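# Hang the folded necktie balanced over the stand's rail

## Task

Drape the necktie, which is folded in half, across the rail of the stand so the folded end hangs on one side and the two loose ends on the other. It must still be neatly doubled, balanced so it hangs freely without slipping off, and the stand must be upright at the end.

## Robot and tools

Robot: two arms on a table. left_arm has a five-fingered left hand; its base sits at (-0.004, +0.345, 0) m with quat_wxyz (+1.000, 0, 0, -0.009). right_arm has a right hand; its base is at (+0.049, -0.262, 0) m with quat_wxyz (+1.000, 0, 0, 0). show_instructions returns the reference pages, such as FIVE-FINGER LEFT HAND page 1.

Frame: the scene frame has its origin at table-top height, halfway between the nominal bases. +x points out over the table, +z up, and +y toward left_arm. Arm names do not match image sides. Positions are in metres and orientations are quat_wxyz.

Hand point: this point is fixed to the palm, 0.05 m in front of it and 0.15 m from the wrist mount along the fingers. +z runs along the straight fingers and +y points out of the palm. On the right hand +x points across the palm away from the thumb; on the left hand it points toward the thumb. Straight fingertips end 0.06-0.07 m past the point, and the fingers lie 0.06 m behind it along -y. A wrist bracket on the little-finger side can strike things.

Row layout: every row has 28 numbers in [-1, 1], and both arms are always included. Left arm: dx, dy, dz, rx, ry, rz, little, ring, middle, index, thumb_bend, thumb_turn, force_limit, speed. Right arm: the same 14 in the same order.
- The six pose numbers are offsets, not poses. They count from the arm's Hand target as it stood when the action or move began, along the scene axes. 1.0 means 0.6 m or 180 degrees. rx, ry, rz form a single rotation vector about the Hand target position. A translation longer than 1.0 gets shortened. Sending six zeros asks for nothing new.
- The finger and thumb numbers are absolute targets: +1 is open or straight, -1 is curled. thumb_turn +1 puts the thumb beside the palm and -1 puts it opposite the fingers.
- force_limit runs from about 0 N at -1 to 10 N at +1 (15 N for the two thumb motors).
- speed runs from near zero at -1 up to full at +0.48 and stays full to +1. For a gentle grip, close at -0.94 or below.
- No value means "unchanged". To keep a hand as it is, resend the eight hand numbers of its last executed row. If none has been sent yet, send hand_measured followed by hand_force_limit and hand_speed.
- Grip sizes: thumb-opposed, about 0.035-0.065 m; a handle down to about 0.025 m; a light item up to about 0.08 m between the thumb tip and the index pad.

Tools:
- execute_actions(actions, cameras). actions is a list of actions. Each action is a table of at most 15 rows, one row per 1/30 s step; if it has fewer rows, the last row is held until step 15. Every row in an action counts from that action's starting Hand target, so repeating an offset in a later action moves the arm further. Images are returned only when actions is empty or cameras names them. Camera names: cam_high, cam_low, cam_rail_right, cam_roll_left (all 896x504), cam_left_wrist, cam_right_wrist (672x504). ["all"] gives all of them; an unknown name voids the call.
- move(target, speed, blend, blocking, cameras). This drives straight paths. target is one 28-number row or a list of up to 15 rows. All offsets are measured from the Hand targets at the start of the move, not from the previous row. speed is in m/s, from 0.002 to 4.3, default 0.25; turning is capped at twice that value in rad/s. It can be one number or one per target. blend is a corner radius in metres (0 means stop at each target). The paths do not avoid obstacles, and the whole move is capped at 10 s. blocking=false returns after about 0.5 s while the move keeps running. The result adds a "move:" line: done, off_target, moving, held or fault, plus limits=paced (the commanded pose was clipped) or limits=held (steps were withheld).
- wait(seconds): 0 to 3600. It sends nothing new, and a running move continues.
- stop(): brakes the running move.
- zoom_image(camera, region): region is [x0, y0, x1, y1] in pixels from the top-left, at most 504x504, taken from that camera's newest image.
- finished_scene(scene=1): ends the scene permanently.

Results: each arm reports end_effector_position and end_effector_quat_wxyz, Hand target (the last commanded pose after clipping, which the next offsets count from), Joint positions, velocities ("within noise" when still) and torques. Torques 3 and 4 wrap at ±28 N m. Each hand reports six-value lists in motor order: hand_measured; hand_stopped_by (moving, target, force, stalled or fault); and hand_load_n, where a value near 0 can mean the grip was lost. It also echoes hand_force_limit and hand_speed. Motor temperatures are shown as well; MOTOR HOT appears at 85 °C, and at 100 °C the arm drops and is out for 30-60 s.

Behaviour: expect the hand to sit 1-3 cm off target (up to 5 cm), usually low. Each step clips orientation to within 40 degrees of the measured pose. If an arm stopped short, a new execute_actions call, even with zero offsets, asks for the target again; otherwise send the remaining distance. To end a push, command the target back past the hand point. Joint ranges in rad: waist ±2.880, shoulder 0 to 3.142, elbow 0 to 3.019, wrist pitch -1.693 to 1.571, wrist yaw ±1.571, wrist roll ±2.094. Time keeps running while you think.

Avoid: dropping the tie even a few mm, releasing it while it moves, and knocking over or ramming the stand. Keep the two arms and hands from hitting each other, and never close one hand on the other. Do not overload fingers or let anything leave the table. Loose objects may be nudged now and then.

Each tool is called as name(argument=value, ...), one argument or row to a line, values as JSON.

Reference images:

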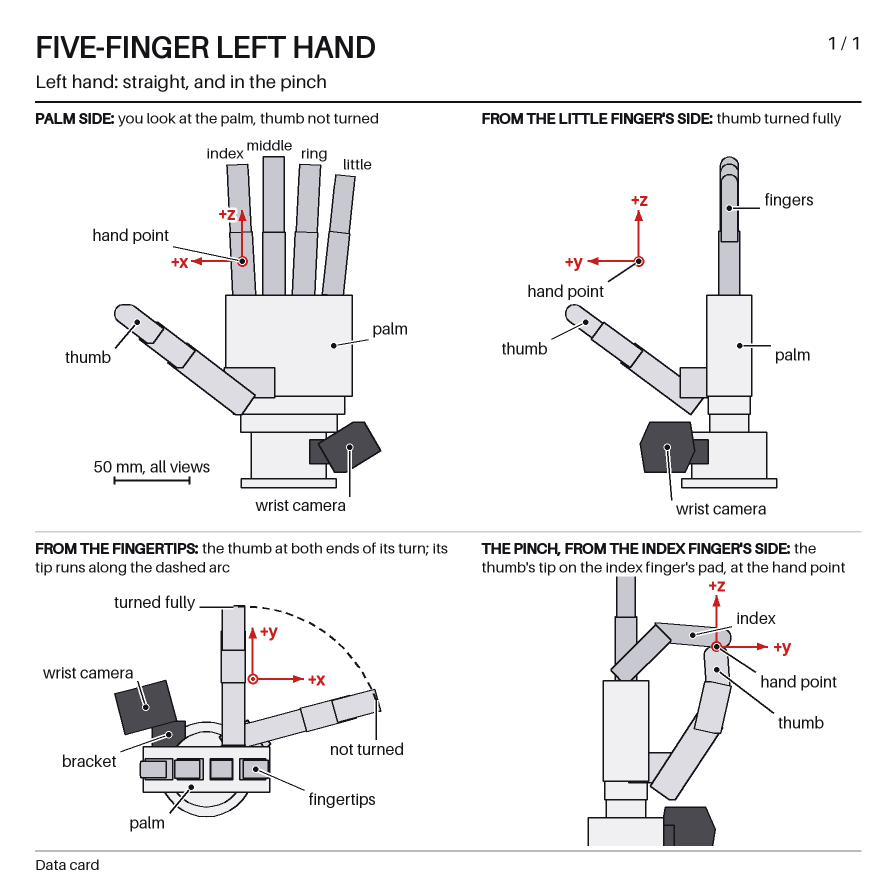

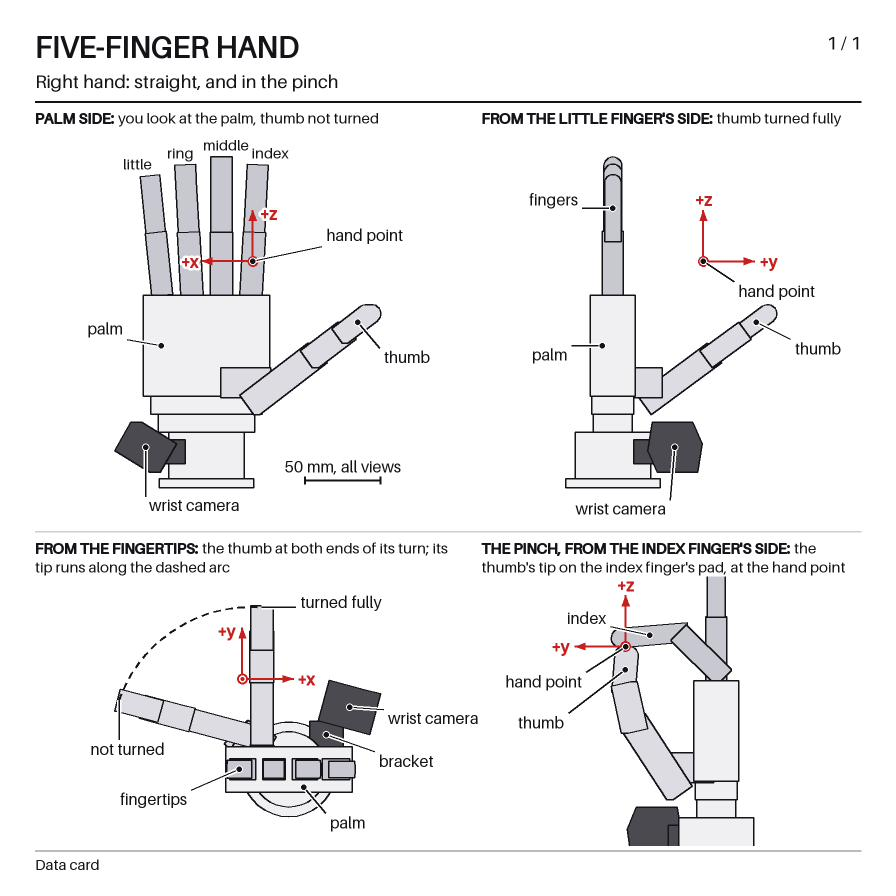

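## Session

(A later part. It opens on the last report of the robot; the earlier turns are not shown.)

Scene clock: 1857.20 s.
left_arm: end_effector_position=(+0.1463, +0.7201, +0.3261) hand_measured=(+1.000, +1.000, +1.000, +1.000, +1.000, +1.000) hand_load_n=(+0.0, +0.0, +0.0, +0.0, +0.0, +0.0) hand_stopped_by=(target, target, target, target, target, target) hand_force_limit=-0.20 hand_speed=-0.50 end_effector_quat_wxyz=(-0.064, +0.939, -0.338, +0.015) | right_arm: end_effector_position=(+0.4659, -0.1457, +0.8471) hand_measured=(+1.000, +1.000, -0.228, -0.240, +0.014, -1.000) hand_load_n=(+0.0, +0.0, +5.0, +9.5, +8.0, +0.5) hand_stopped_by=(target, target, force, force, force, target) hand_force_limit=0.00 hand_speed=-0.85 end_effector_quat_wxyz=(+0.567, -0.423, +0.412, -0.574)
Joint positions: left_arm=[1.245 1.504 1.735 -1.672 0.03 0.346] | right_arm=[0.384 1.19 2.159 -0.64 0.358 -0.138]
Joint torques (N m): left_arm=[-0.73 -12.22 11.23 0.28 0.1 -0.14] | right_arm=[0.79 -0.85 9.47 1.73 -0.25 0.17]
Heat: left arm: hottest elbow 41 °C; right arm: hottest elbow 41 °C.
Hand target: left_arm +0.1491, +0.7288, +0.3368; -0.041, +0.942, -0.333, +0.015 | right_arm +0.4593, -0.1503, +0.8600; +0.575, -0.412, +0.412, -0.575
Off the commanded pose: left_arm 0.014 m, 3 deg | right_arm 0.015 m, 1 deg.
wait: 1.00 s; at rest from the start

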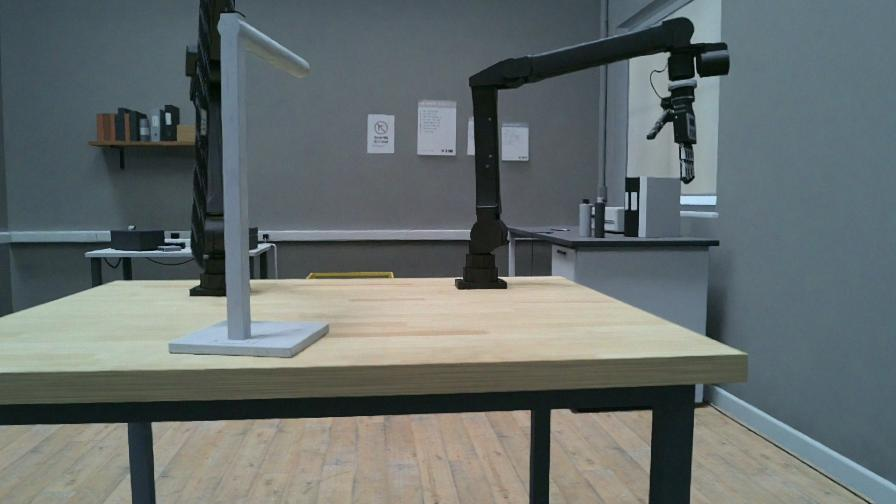

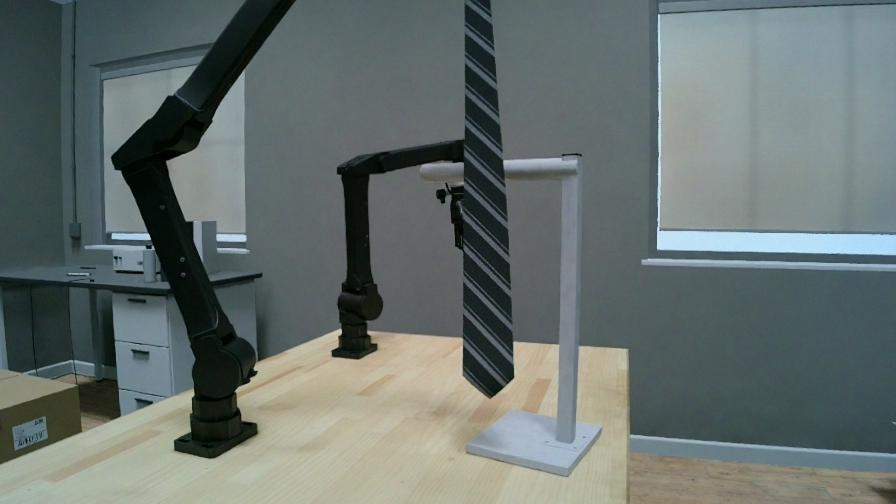

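move(
  target=[-0.16,0.36,0.05,0,0,0,1,1,1,1,1,1,-0.2,-0.5, 0.0345,0.077,-0.015,0,0,0,1,1,-0.32,-0.32,-0.1,-1,0,-0.85],
  speed=0.1,
  cameras=["cam_low","cam_roll_left","cam_rail_right","cam_high","cam_right_wrist"],
)

zoom_image(
  camera="cam_low",
  region=[150, 0, 350, 300],
)

zoom_image(
  camera="cam_high",
  region=[380, 30, 540, 230],
)

Scene clock: 1898.73 s.
left_arm: end_effector_position=(+0.0568, +0.9373, +0.3611) hand_measured=(+1.000, +1.000, +1.000, +1.000, +1.000, +1.000) hand_load_n=(+0.0, +0.0, +0.0, +0.0, +0.0, +0.0) hand_stopped_by=(target, target, target, target, target, target) hand_force_limit=-0.20 hand_speed=-0.50 end_effector_quat_wxyz=(-0.187, +0.927, -0.323, -0.019) | right_arm: end_effector_position=(+0.4833, -0.1060, +0.8376) hand_measured=(+1.000, +1.000, -0.228, -0.240, +0.014, -1.000) hand_load_n=(+0.0, +0.0, +5.0, +9.5, +8.0, +0.5) hand_stopped_by=(target, target, force, force, force, target) hand_force_limit=0.00 hand_speed=-0.85 end_effector_quat_wxyz=(+0.565, -0.423, +0.419, -0.571)
Joint positions: left_arm=[1.494 1.938 2.415 -1.674 0.052 0.566] | right_arm=[0.502 1.238 2.159 -0.588 0.478 -0.169]
Joint torques (N m): left_arm=[-0.44 -18.96 10.96 0.77 0.05 0.11] | right_arm=[2.55 -2.61 8.54 2.95 -0.04 -0.04]
Heat: left arm: hottest elbow 41 °C; right arm: hottest elbow 42 °C.
Hand target: left_arm +0.0530, +0.9448, +0.3668; -0.041, +0.942, -0.333, +0.015 | right_arm +0.4802, -0.1041, +0.8509; +0.575, -0.412, +0.412, -0.575
Off the commanded pose: left_arm 0.010 m, 17 deg | right_arm 0.014 m, 2 deg.
joint sent to its limit (left arm) — joint 4 (wrist pitch), lower limit. The joint targets are off in orientation, not in position.
move: off_target (left_arm, right_arm)
Images, in order (width x height): cam_high 896x504, cam_low 896x504, cam_rail_right 896x504, cam_roll_left 896x504, cam_right_wrist 672x504.

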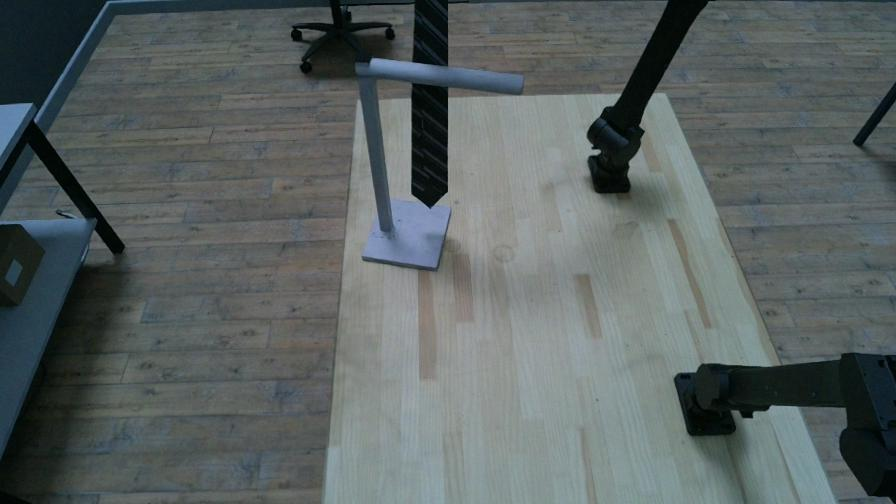

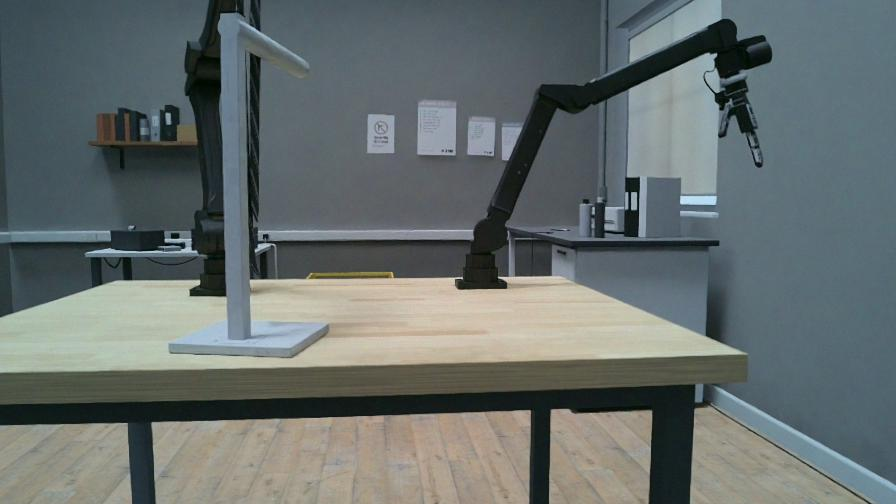

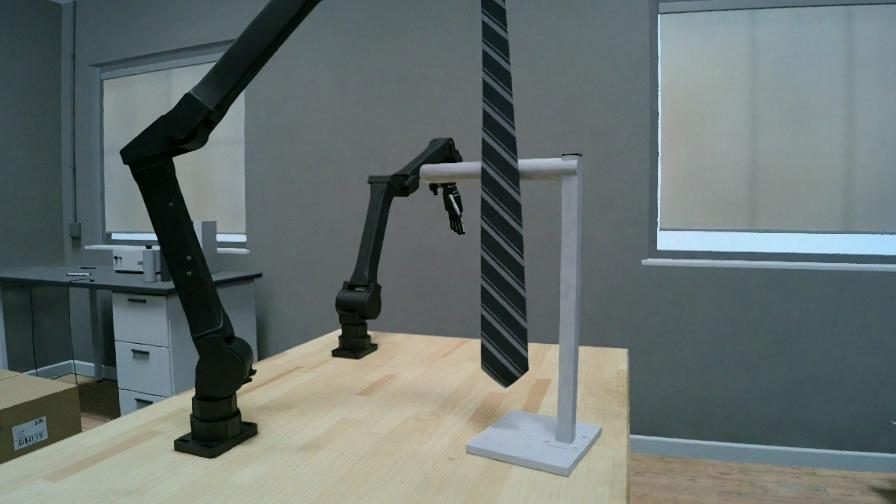

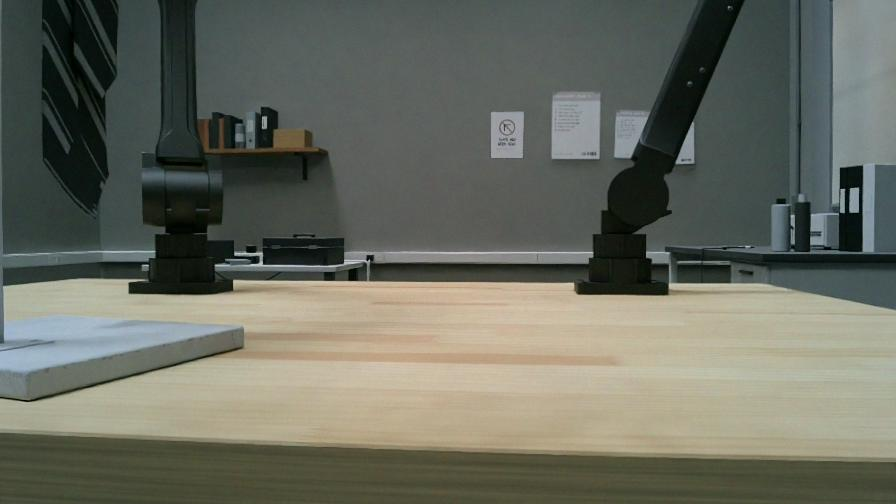

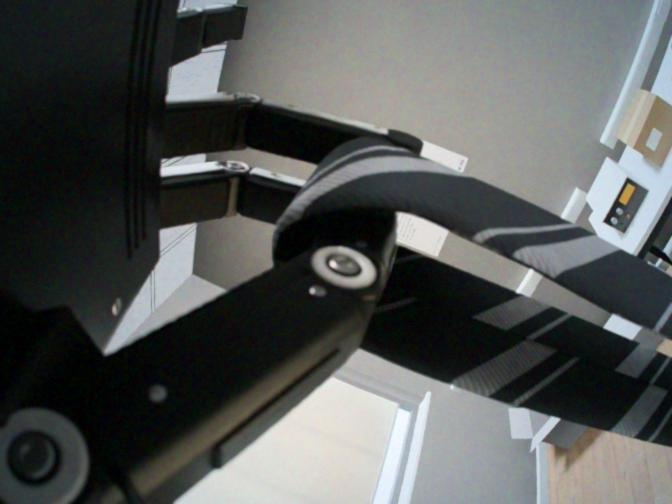

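Scaled by 1.680 from the camera's image (finer frame: 1280x720).

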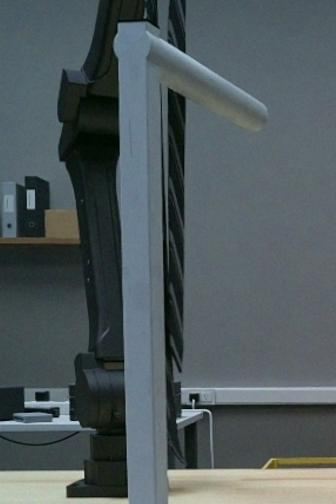

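Scaled by 2.520 from the camera's image (finer frame: 1280x720).

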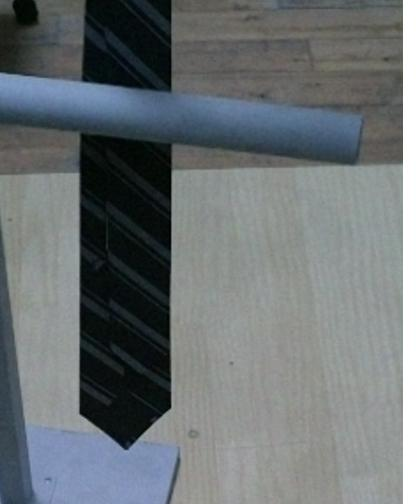

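zoom_image(
  camera="cam_roll_left",
  region=[20, 0, 180, 230],
)

zoom_image(
  camera="cam_low",
  region=[220, 120, 300, 300],
)

zoom_image(
  camera="cam_high",
  region=[400, 130, 470, 220],
)

Scaled by 2.191 from the camera's image (finer frame: 1280x720).

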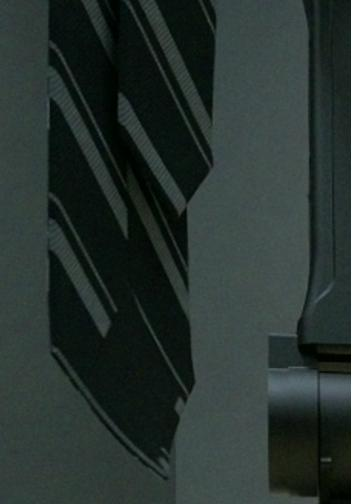

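Scaled by 2.800 from the camera's image (finer frame: 1280x720).

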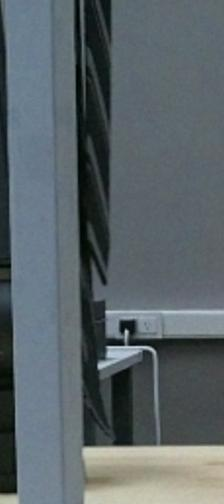

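Scaled by 5.600 from the camera's image (finer frame: 1280x720).

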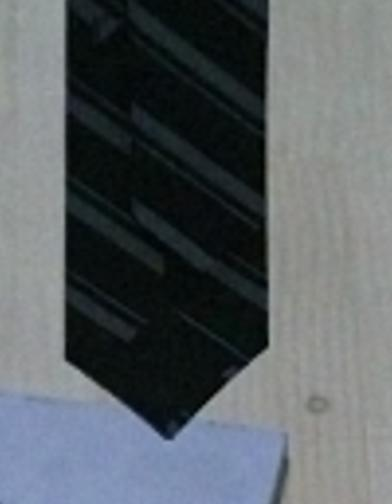

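move(
  target=[
    [0,0,0,0,0,0,1,1,1,1,1,1,-0.2,-0.5, 0,0,0.035,0,0,0,1,1,-0.32,-0.32,-0.1,-1,0,-0.85],
    [0,0,0,0,0,0,1,1,1,1,1,1,-0.2,-0.5, 0,0.1735,0.0085,0,0,0,1,1,-0.32,-0.32,-0.1,-1,0,-0.85],
    [0,0,0,0,0,0,1,1,1,1,1,1,-0.2,-0.5, 0,0.3335,-0.058,0,0,0,1,1,-0.32,-0.32,-0.1,-1,0,-0.85],
    [0,0,0,0,0,0,1,1,1,1,1,1,-0.2,-0.5, 0,0.472,-0.163,0,0,0,1,1,-0.32,-0.32,-0.1,-1,0,-0.85],
    [0,0,0,0,0,0,1,1,1,1,1,1,-0.2,-0.5, 0,0.577,-0.3015,0,0,0,1,1,-0.32,-0.32,-0.1,-1,0,-0.85],
  ],
  speed=0.08,
  blend=0.02,
  cameras=["cam_low","cam_roll_left","cam_rail_right","cam_high","cam_right_wrist"],
)

zoom_image(
  camera="cam_low",
  region=[200, 0, 480, 300],
)

zoom_image(
  camera="cam_high",
  region=[380, 30, 540, 230],
)

Scene clock: 1955.90 s.
left_arm: end_effector_position=(+0.0567, +0.9373, +0.3611) hand_measured=(+1.000, +1.000, +1.000, +1.000, +1.000, +1.000) hand_load_n=(+0.0, +0.0, +0.0, +0.0, +0.0, +0.0) hand_stopped_by=(target, target, target, target, target, target) hand_force_limit=-0.20 hand_speed=-0.50 end_effector_quat_wxyz=(-0.187, +0.927, -0.323, -0.019) | right_arm: end_effector_position=(+0.4824, +0.2336, +0.6751) hand_measured=(+1.000, +1.000, -0.228, -0.240, +0.014, -1.000) hand_load_n=(+0.0, +0.0, +5.0, +9.5, +8.0, +0.0) hand_stopped_by=(target, target, force, force, force, target) hand_force_limit=0.00 hand_speed=-0.85 end_effector_quat_wxyz=(+0.573, -0.411, +0.414, -0.576)
Joint positions: left_arm=[1.494 1.938 2.415 -1.674 0.052 0.567] | right_arm=[1.114 1.592 1.903 0.348 1.02 -0.581]
Joint torques (N m): left_arm=[-0.38 -19.02 10.91 0.75 0.04 0.07] | right_arm=[2.67 -10.11 9.14 2.32 -0.39 0.03]
Heat: left arm: hottest elbow 39 °C; right arm: hottest elbow 40 °C.
Hand target: left_arm +0.0530, +0.9448, +0.3668; -0.041, +0.942, -0.333, +0.015 | right_arm +0.4799, +0.2422, +0.6702; +0.575, -0.412, +0.411, -0.575
Off the commanded pose: left_arm 0.010 m, 17 deg | right_arm 0.010 m, 0 deg.
joint sent to its limit (left arm) — joint 4 (wrist pitch), lower limit. The joint targets are off in orientation, not in position.
move: done; blend cut to 0.0105 m at target 1
Images, in order (width x height): cam_high 896x504, cam_low 896x504, cam_rail_right 896x504, cam_roll_left 896x504, cam_right_wrist 672x504.

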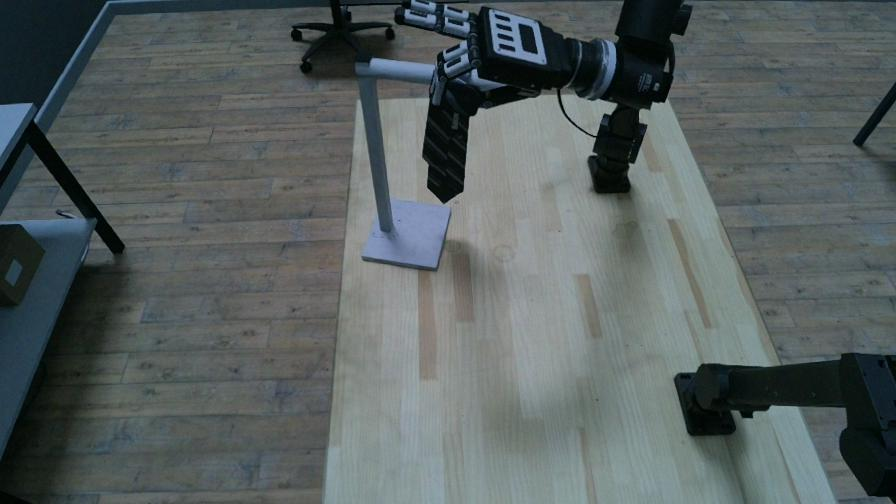

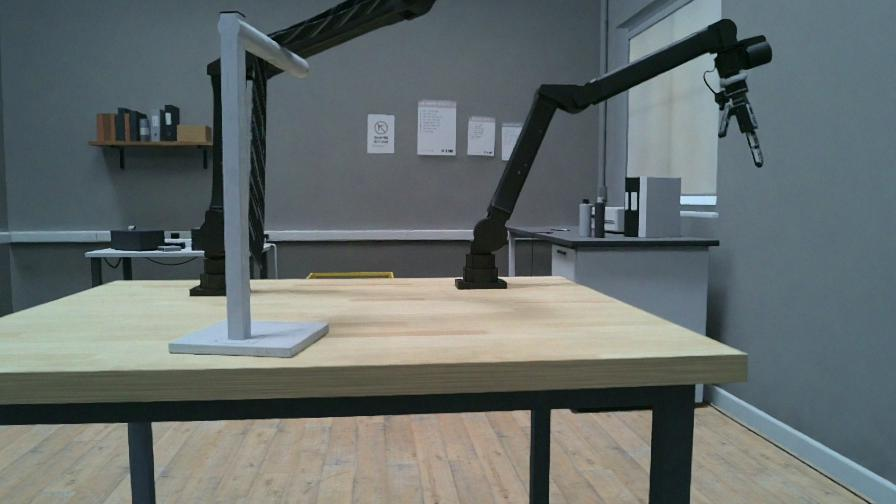

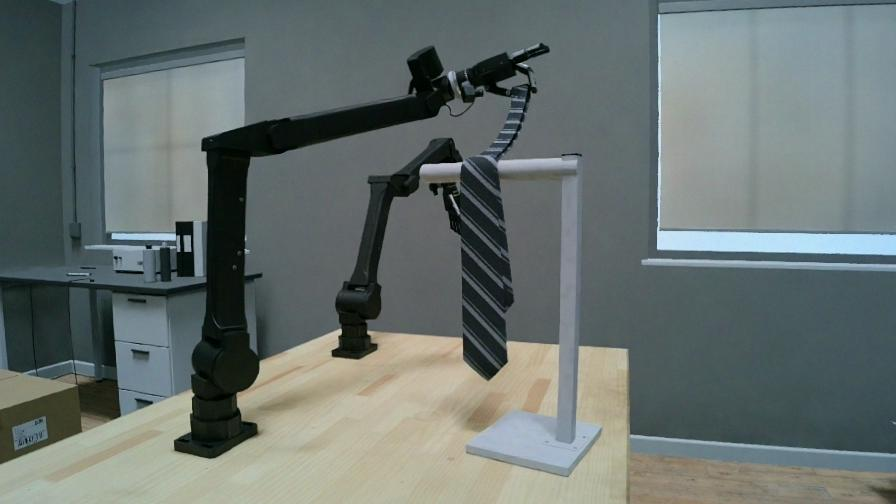

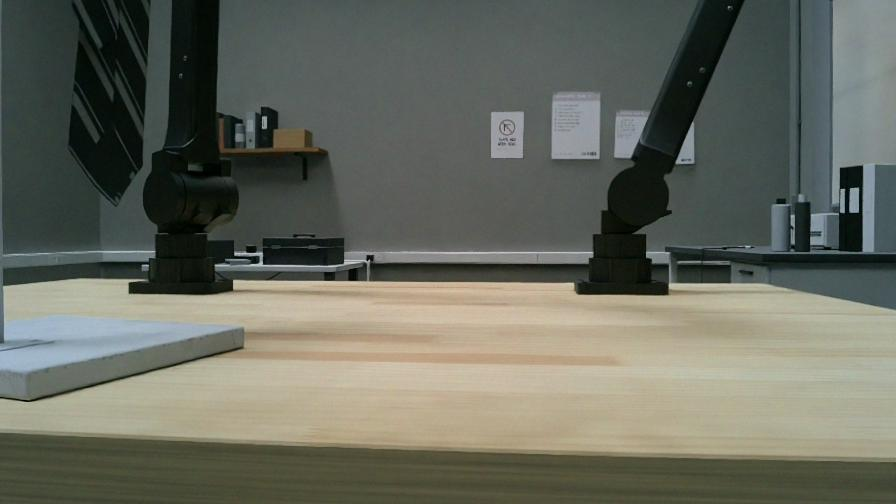

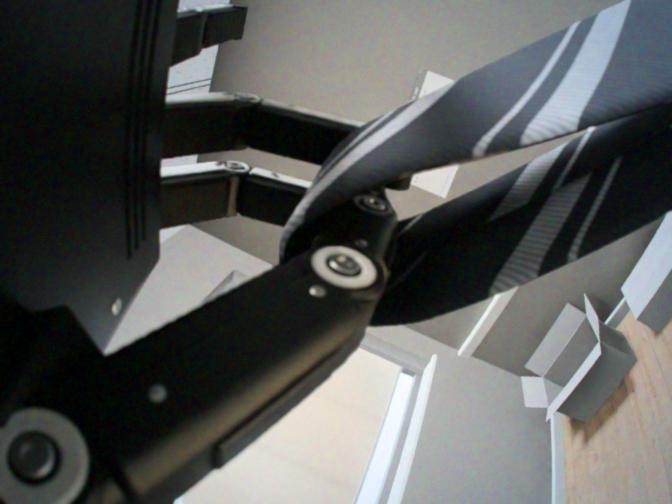

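Scaled by 1.680 from the camera's image (finer frame: 1280x720).

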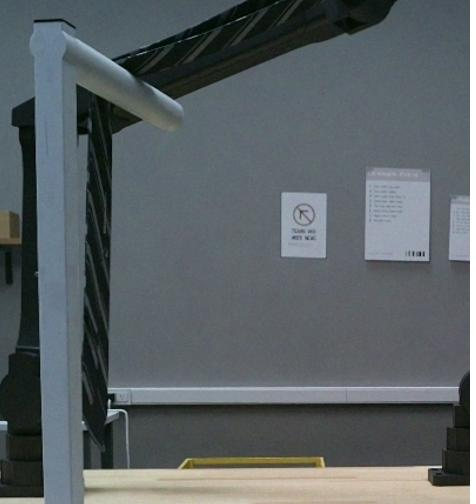

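Scaled by 2.520 from the camera's image (finer frame: 1280x720).

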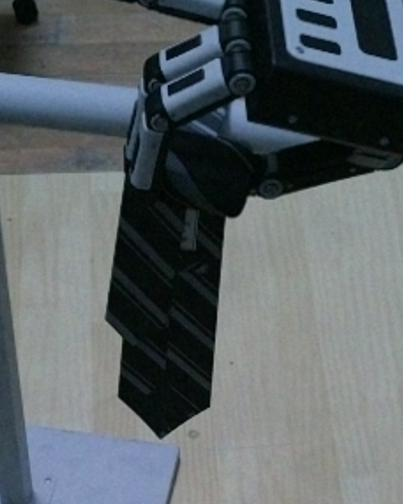

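move(
  target=[
    [0,0,0,0,0,0,1,1,1,1,1,1,-0.2,-0.5, 0,0.043,-0.167,0,0,0,1,1,-0.32,-0.32,-0.1,-1,0,-0.85],
    [0,0,0,0,0,0,1,1,1,1,1,1,-0.2,-0.5, 0,0.065,-0.334,0,0.02,0,1,1,-0.32,-0.32,-0.1,-1,0,-0.85],
    [0,0,0,0,0,0,1,1,1,1,1,1,-0.2,-0.5, 0,0.043,-0.5,0,0.05,0,1,1,-0.32,-0.32,-0.1,-1,0,-0.85],
    [0,0,0,0,0,0,1,1,1,1,1,1,-0.2,-0.5, 0,-0.022,-0.654,0,0.08,0,1,1,-0.32,-0.32,-0.1,-1,0,-0.85],
    [0,0,0,0,0,0,1,1,1,1,1,1,-0.2,-0.5, 0,-0.1,-0.757,0,0.11,0,1,1,-0.32,-0.32,-0.1,-1,0,-0.85],
  ],
  speed=0.08,
  blend=0.02,
  cameras=["cam_low","cam_roll_left","cam_rail_right","cam_high","cam_right_wrist"],
)

zoom_image(
  camera="cam_low",
  region=[200, 0, 480, 300],
)

zoom_image(
  camera="cam_high",
  region=[380, 30, 580, 280],
)

Scene clock: 1986.37 s.
left_arm: end_effector_position=(+0.0567, +0.9373, +0.3611) hand_measured=(+1.000, +1.000, +1.000, +1.000, +1.000, +1.000) hand_load_n=(+0.0, +0.0, +0.0, +0.0, +0.0, +0.0) hand_stopped_by=(target, target, target, target, target, target) hand_force_limit=-0.20 hand_speed=-0.50 end_effector_quat_wxyz=(-0.187, +0.927, -0.323, -0.019) | right_arm: end_effector_position=(+0.4782, +0.1859, +0.2141) hand_measured=(+1.000, +1.000, -0.228, -0.240, +0.014, -1.000) hand_load_n=(+0.0, +0.0, +5.0, +9.5, +7.5, +0.5) hand_stopped_by=(target, target, force, force, force, target) hand_force_limit=0.00 hand_speed=-0.85 end_effector_quat_wxyz=(+0.495, -0.506, +0.501, -0.497)
Joint positions: left_arm=[1.494 1.938 2.415 -1.674 0.052 0.567] | right_arm=[1.057 1.594 0.956 0.609 1.053 0.018]
Joint torques (N m): left_arm=[-0.44 -19.08 10.91 0.76 0.05 0.07] | right_arm=[0.26 -9.7 7.87 1.46 -0.17 0.24]
Heat: left arm: hottest elbow 39 °C; right arm: hottest elbow 40 °C.
Hand target: left_arm +0.0530, +0.9448, +0.3668; -0.041, +0.942, -0.333, +0.015 | right_arm +0.4800, +0.1821, +0.2159; +0.496, -0.505, +0.504, -0.495
Off the commanded pose: left_arm 0.010 m, 17 deg | right_arm 0.004 m, 0 deg.
joint sent to its limit (left arm) — joint 4 (wrist pitch), lower limit. The joint targets are off in orientation, not in position.
move: done
Images, in order (width x height): cam_high 896x504, cam_low 896x504, cam_rail_right 896x504, cam_roll_left 896x504, cam_right_wrist 672x504.

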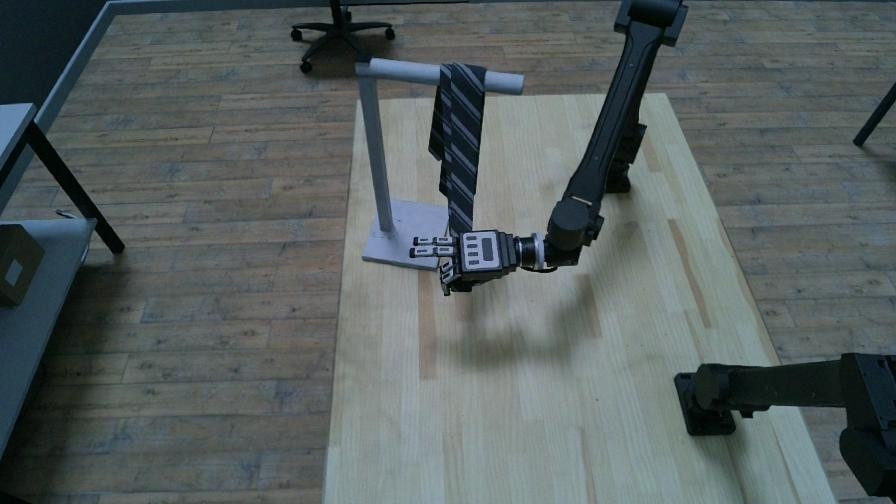

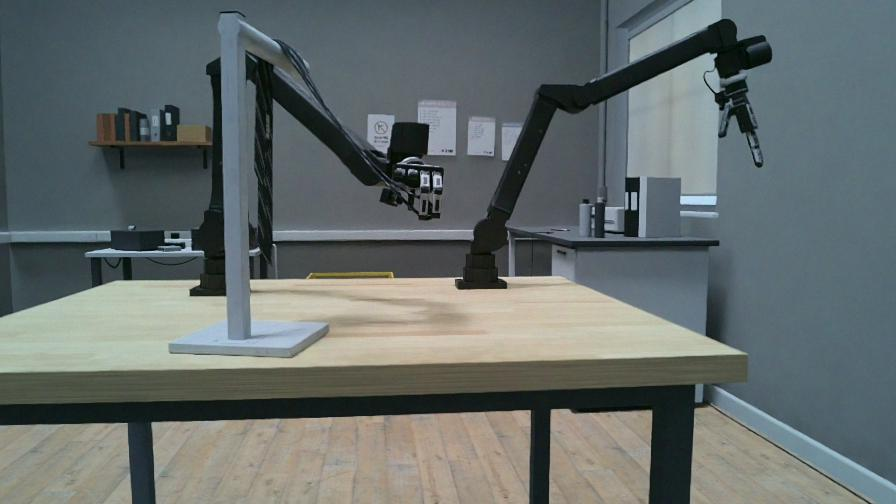

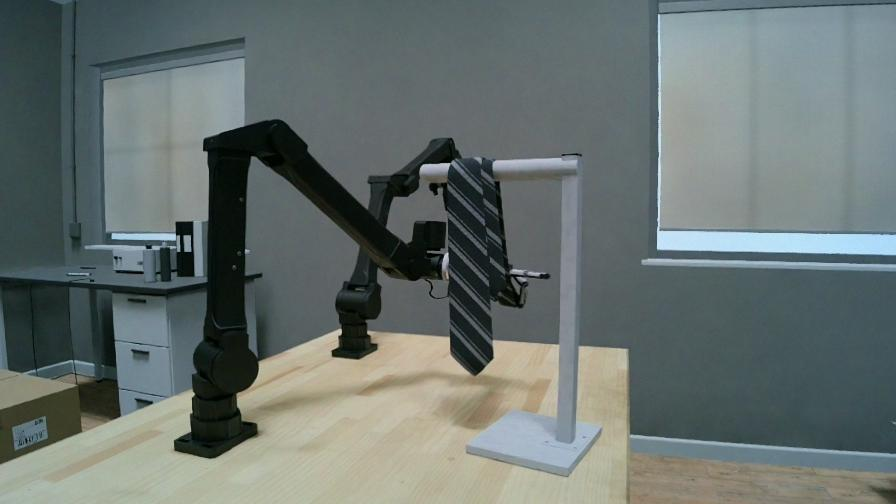

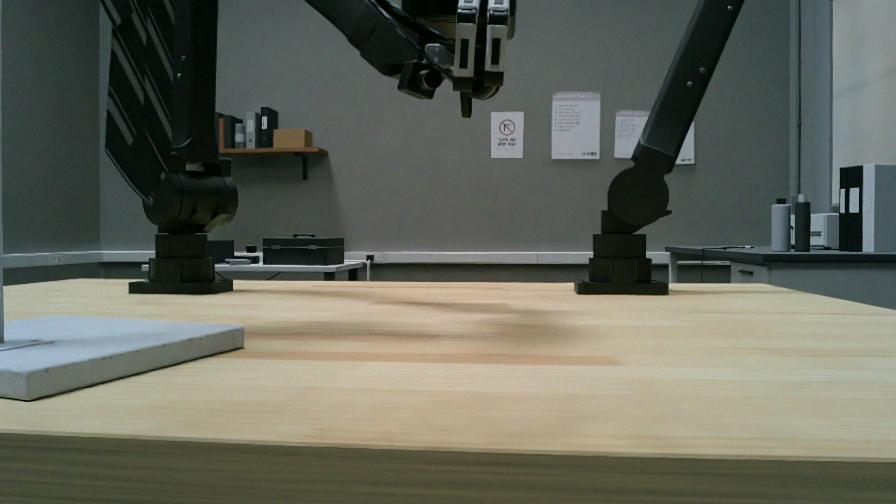

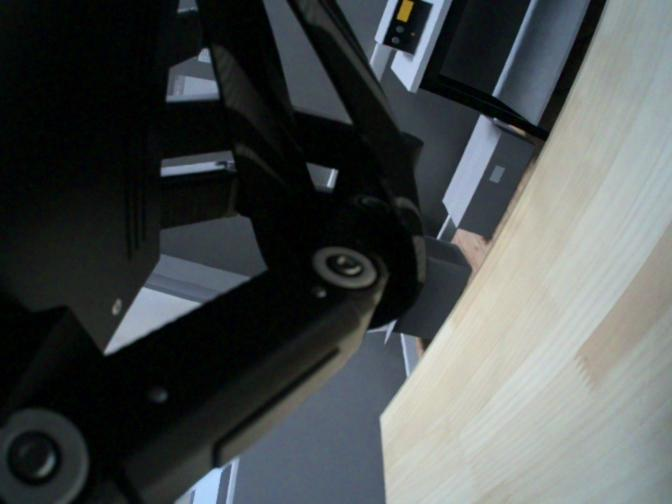

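Scaled by 1.680 from the camera's image (finer frame: 1280x720).

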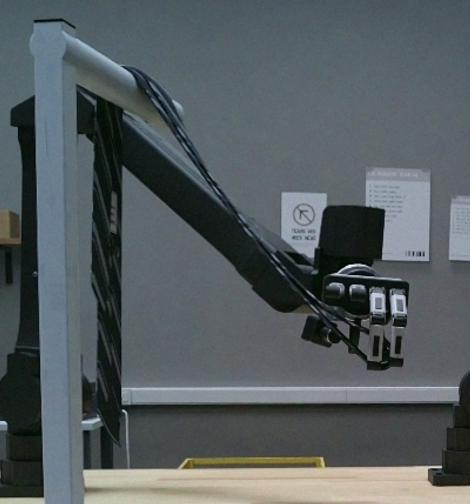

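Scaled by 2.016 from the camera's image (finer frame: 1280x720).

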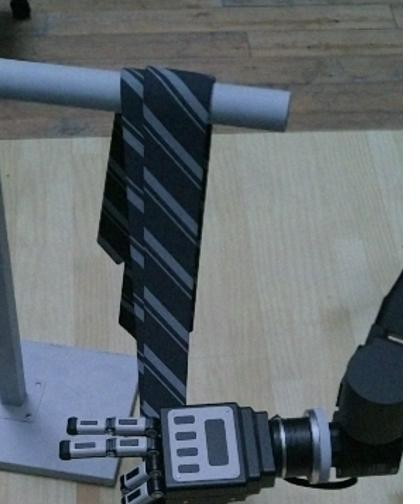

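zoom_image(
  camera="cam_low",
  region=[220, 50, 340, 290],
)

zoom_image(
  camera="cam_rail_right",
  region=[420, 140, 580, 390],
)

zoom_image(
  camera="cam_roll_left",
  region=[80, 0, 280, 240],
)

Scaled by 2.100 from the camera's image (finer frame: 1280x720).

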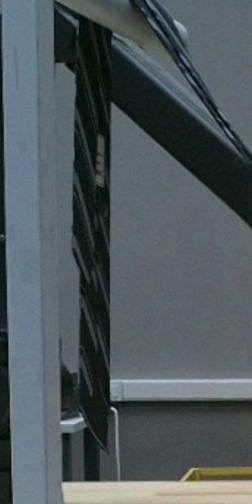

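Scaled by 2.016 from the camera's image (finer frame: 1280x720).

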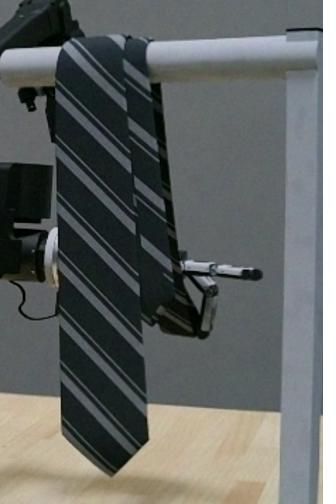

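Scaled by 2.100 from the camera's image (finer frame: 1280x720).

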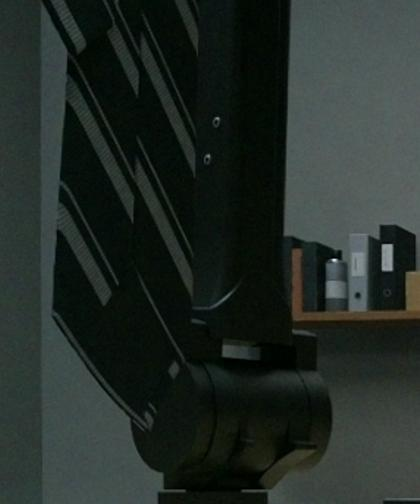

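move(
  target=[
    [0,0,0,0,0,0,1,1,1,1,1,1,-0.2,-0.5, 0,0.078,0.103,0,-0.03,0,1,1,-0.32,-0.32,-0.1,-1,0,-0.85],
    [0,0,0,0,0,0,1,1,1,1,1,1,-0.2,-0.5, 0,0.143,0.257,0,-0.06,0,1,1,-0.32,-0.32,-0.1,-1,0,-0.85],
    [0,0,0,0,0,0,1,1,1,1,1,1,-0.2,-0.5, 0,0.165,0.423,0,-0.09,0,1,1,-0.32,-0.32,-0.1,-1,0,-0.85],
    [0,0,0,0,0,0,1,1,1,1,1,1,-0.2,-0.5, 0,0.143,0.59,0,-0.11,0,1,1,-0.32,-0.32,-0.1,-1,0,-0.85],
    [0,0,0,0,0,0,1,1,1,1,1,1,-0.2,-0.5, 0,0.1,0.757,0,-0.11,0,1,1,-0.32,-0.32,-0.1,-1,0,-0.85],
  ],
  speed=0.12,
  blend=0.03,
)

move(
  target=[
    [0,0,0,0,0,0,1,1,1,1,1,1,-0.2,-0.5, 0,-0.105,0.138,0,0,0,1,1,-0.32,-0.32,-0.1,-1,0,-0.85],
    [0,0,0,0,0,0,1,1,1,1,1,1,-0.2,-0.5, 0,-0.243,0.243,0,0,0,1,1,-0.32,-0.32,-0.1,-1,0,-0.85],
    [0,0,0,0,0,0,1,1,1,1,1,1,-0.2,-0.5, 0,-0.403,0.32,0,0,0,1,1,-0.32,-0.32,-0.1,-1,0,-0.85],
    [0,0,0,0,0,0,1,1,1,1,1,1,-0.2,-0.5, 0,-0.63,0.335,0,0,0,1,1,-0.32,-0.32,-0.1,-1,0,-0.85],
  ],
  speed=0.12,
  blend=0.03,
  cameras=["cam_low","cam_roll_left","cam_rail_right","cam_high","cam_right_wrist"],
)

Scene clock: 2034.83 s.
left_arm: end_effector_position=(+0.0567, +0.9373, +0.3611) hand_measured=(+1.000, +1.000, +1.000, +1.000, +1.000, +1.000) hand_load_n=(+0.0, +0.0, +0.0, +0.0, +0.0, +0.0) hand_stopped_by=(target, target, target, target, target, target) hand_force_limit=-0.20 hand_speed=-0.50 end_effector_quat_wxyz=(-0.187, +0.927, -0.323, -0.019) | right_arm: end_effector_position=(+0.4782, +0.2491, +0.6464) hand_measured=(+1.000, +1.000, -0.228, -0.240, +0.014, -1.000) hand_load_n=(+0.0, +0.0, +5.0, +9.5, +8.0, +0.5) hand_stopped_by=(target, target, force, force, force, target) hand_force_limit=0.00 hand_speed=-0.85 end_effector_quat_wxyz=(+0.563, -0.428, +0.404, -0.580)
Joint positions: left_arm=[1.494 1.938 2.415 -1.674 0.052 0.567] | right_arm=[1.133 1.6 1.851 0.382 1.027 -0.604]
Joint torques (N m): left_arm=[-0.44 -19.08 10.84 0.76 0.04 0.07] | right_arm=[0.67 -11.05 13.07 0.96 -0.65 0.25]
Heat: left arm: hottest elbow 39 °C; right arm: hottest elbow 39 °C.
Hand target: left_arm +0.0530, +0.9448, +0.3668; -0.041, +0.942, -0.333, +0.015 | right_arm +0.4799, +0.2421, +0.6702; +0.575, -0.412, +0.412, -0.575
Off the commanded pose: left_arm 0.010 m, 17 deg | right_arm 0.025 m, 3 deg.
joint sent to its limit (left arm) — joint 4 (wrist pitch), lower limit. The joint targets are off in orientation, not in position.
move: off_target (right_arm)

Scene clock: 2039.30 s.
left_arm: end_effector_position=(+0.0567, +0.9373, +0.3611) hand_measured=(+1.000, +1.000, +1.000, +1.000, +1.000, +1.000) hand_load_n=(+0.0, +0.0, +0.0, +0.0, +0.0, +0.0) hand_stopped_by=(target, target, target, target, target, target) hand_force_limit=-0.20 hand_speed=-0.50 end_effector_quat_wxyz=(-0.187, +0.927, -0.323, -0.019) | right_arm: end_effector_position=(+0.4900, -0.1299, +0.8602) hand_measured=(+1.000, +1.000, -0.228, -0.240, +0.014, -1.000) hand_load_n=(+0.0, -0.5, +5.0, +9.5, +8.0, +0.5) hand_stopped_by=(target, target, force, force, force, target) hand_force_limit=0.00 hand_speed=-0.85 end_effector_quat_wxyz=(+0.567, -0.422, +0.412, -0.575)
Joint positions: left_arm=[1.494 1.938 2.415 -1.674 0.052 0.567] | right_arm=[0.407 1.29 2.29 -0.665 0.38 -0.147]
Joint torques (N m): left_arm=[-0.5 -19.14 10.86 0.76 0.04 0.06] | right_arm=[0.85 -4.37 8.29 1.77 -0.28 0.17]
Heat: left arm: hottest elbow 39 °C; right arm: hottest elbow 40 °C.
Hand target: left_arm +0.0530, +0.9448, +0.3668; -0.041, +0.942, -0.333, +0.015 | right_arm +0.4799, -0.1361, +0.8713; +0.575, -0.412, +0.412, -0.575
Off the commanded pose: left_arm 0.010 m, 17 deg | right_arm 0.016 m, 1 deg.
joint sent to its limit (left arm) — joint 4 (wrist pitch), lower limit. The joint targets are off in orientation, not in position.
move: off_target (right_arm)
Images, in order (width x height): cam_high 896x504, cam_low 896x504, cam_rail_right 896x504, cam_roll_left 896x504, cam_right_wrist 672x504.

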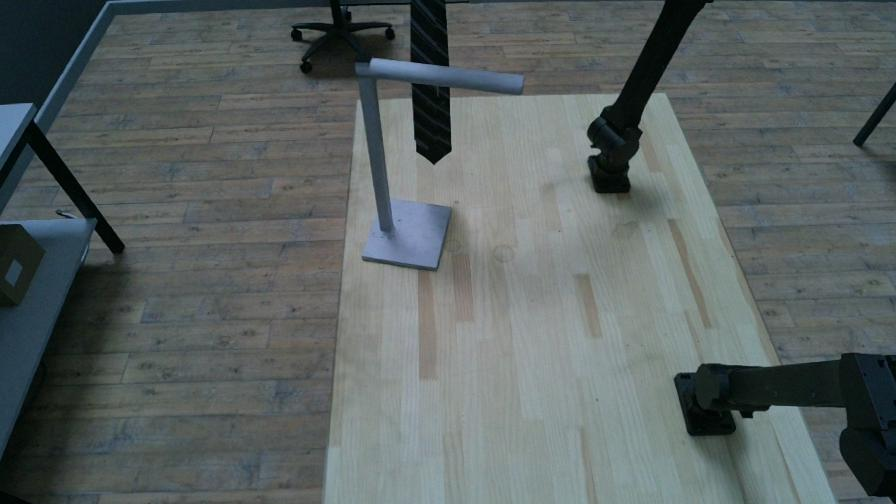

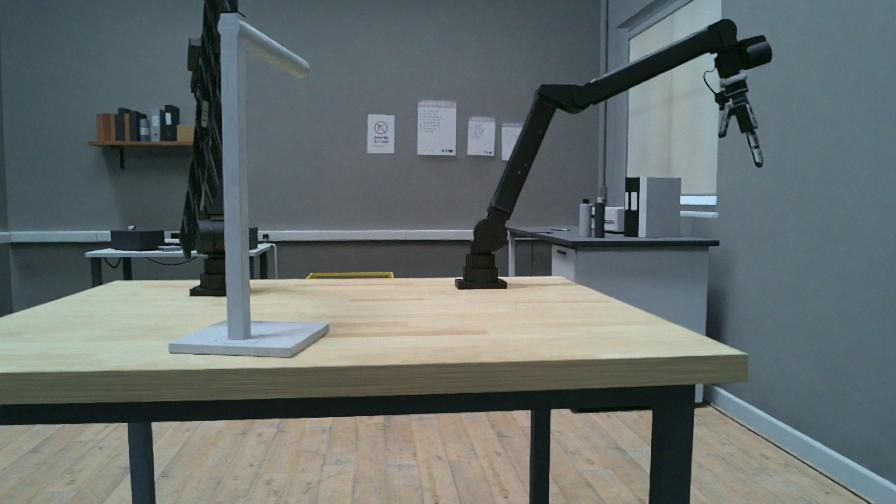

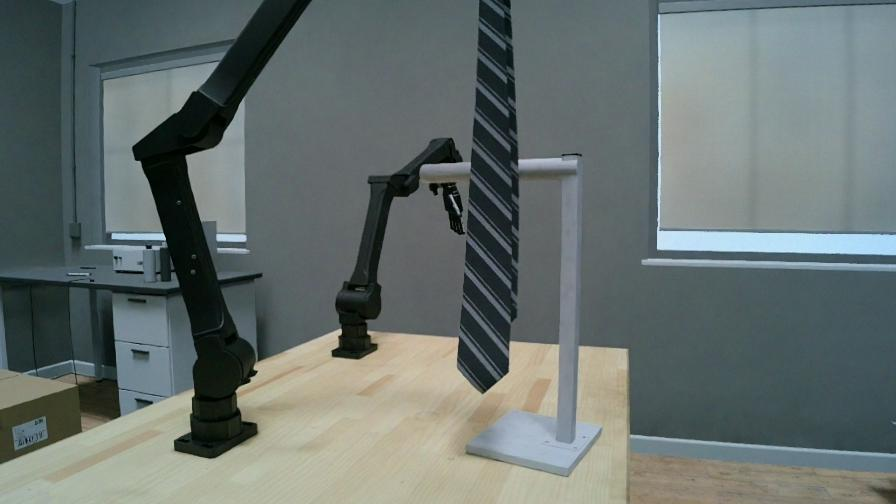

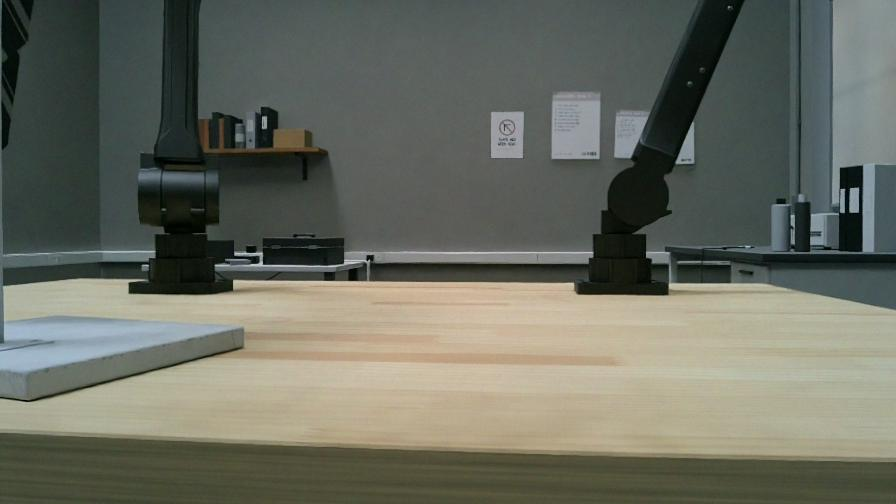

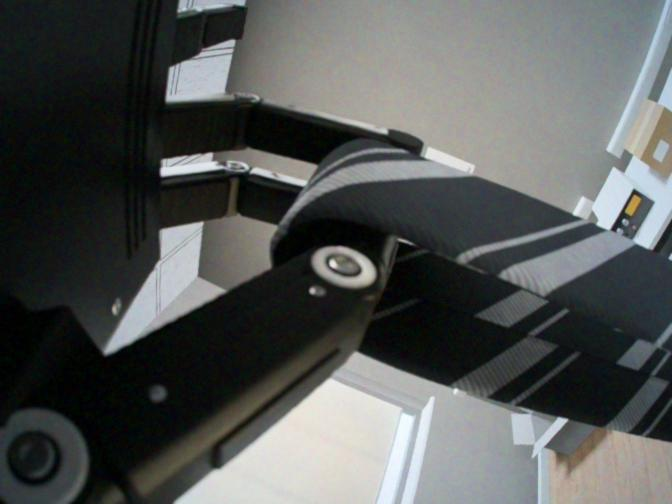

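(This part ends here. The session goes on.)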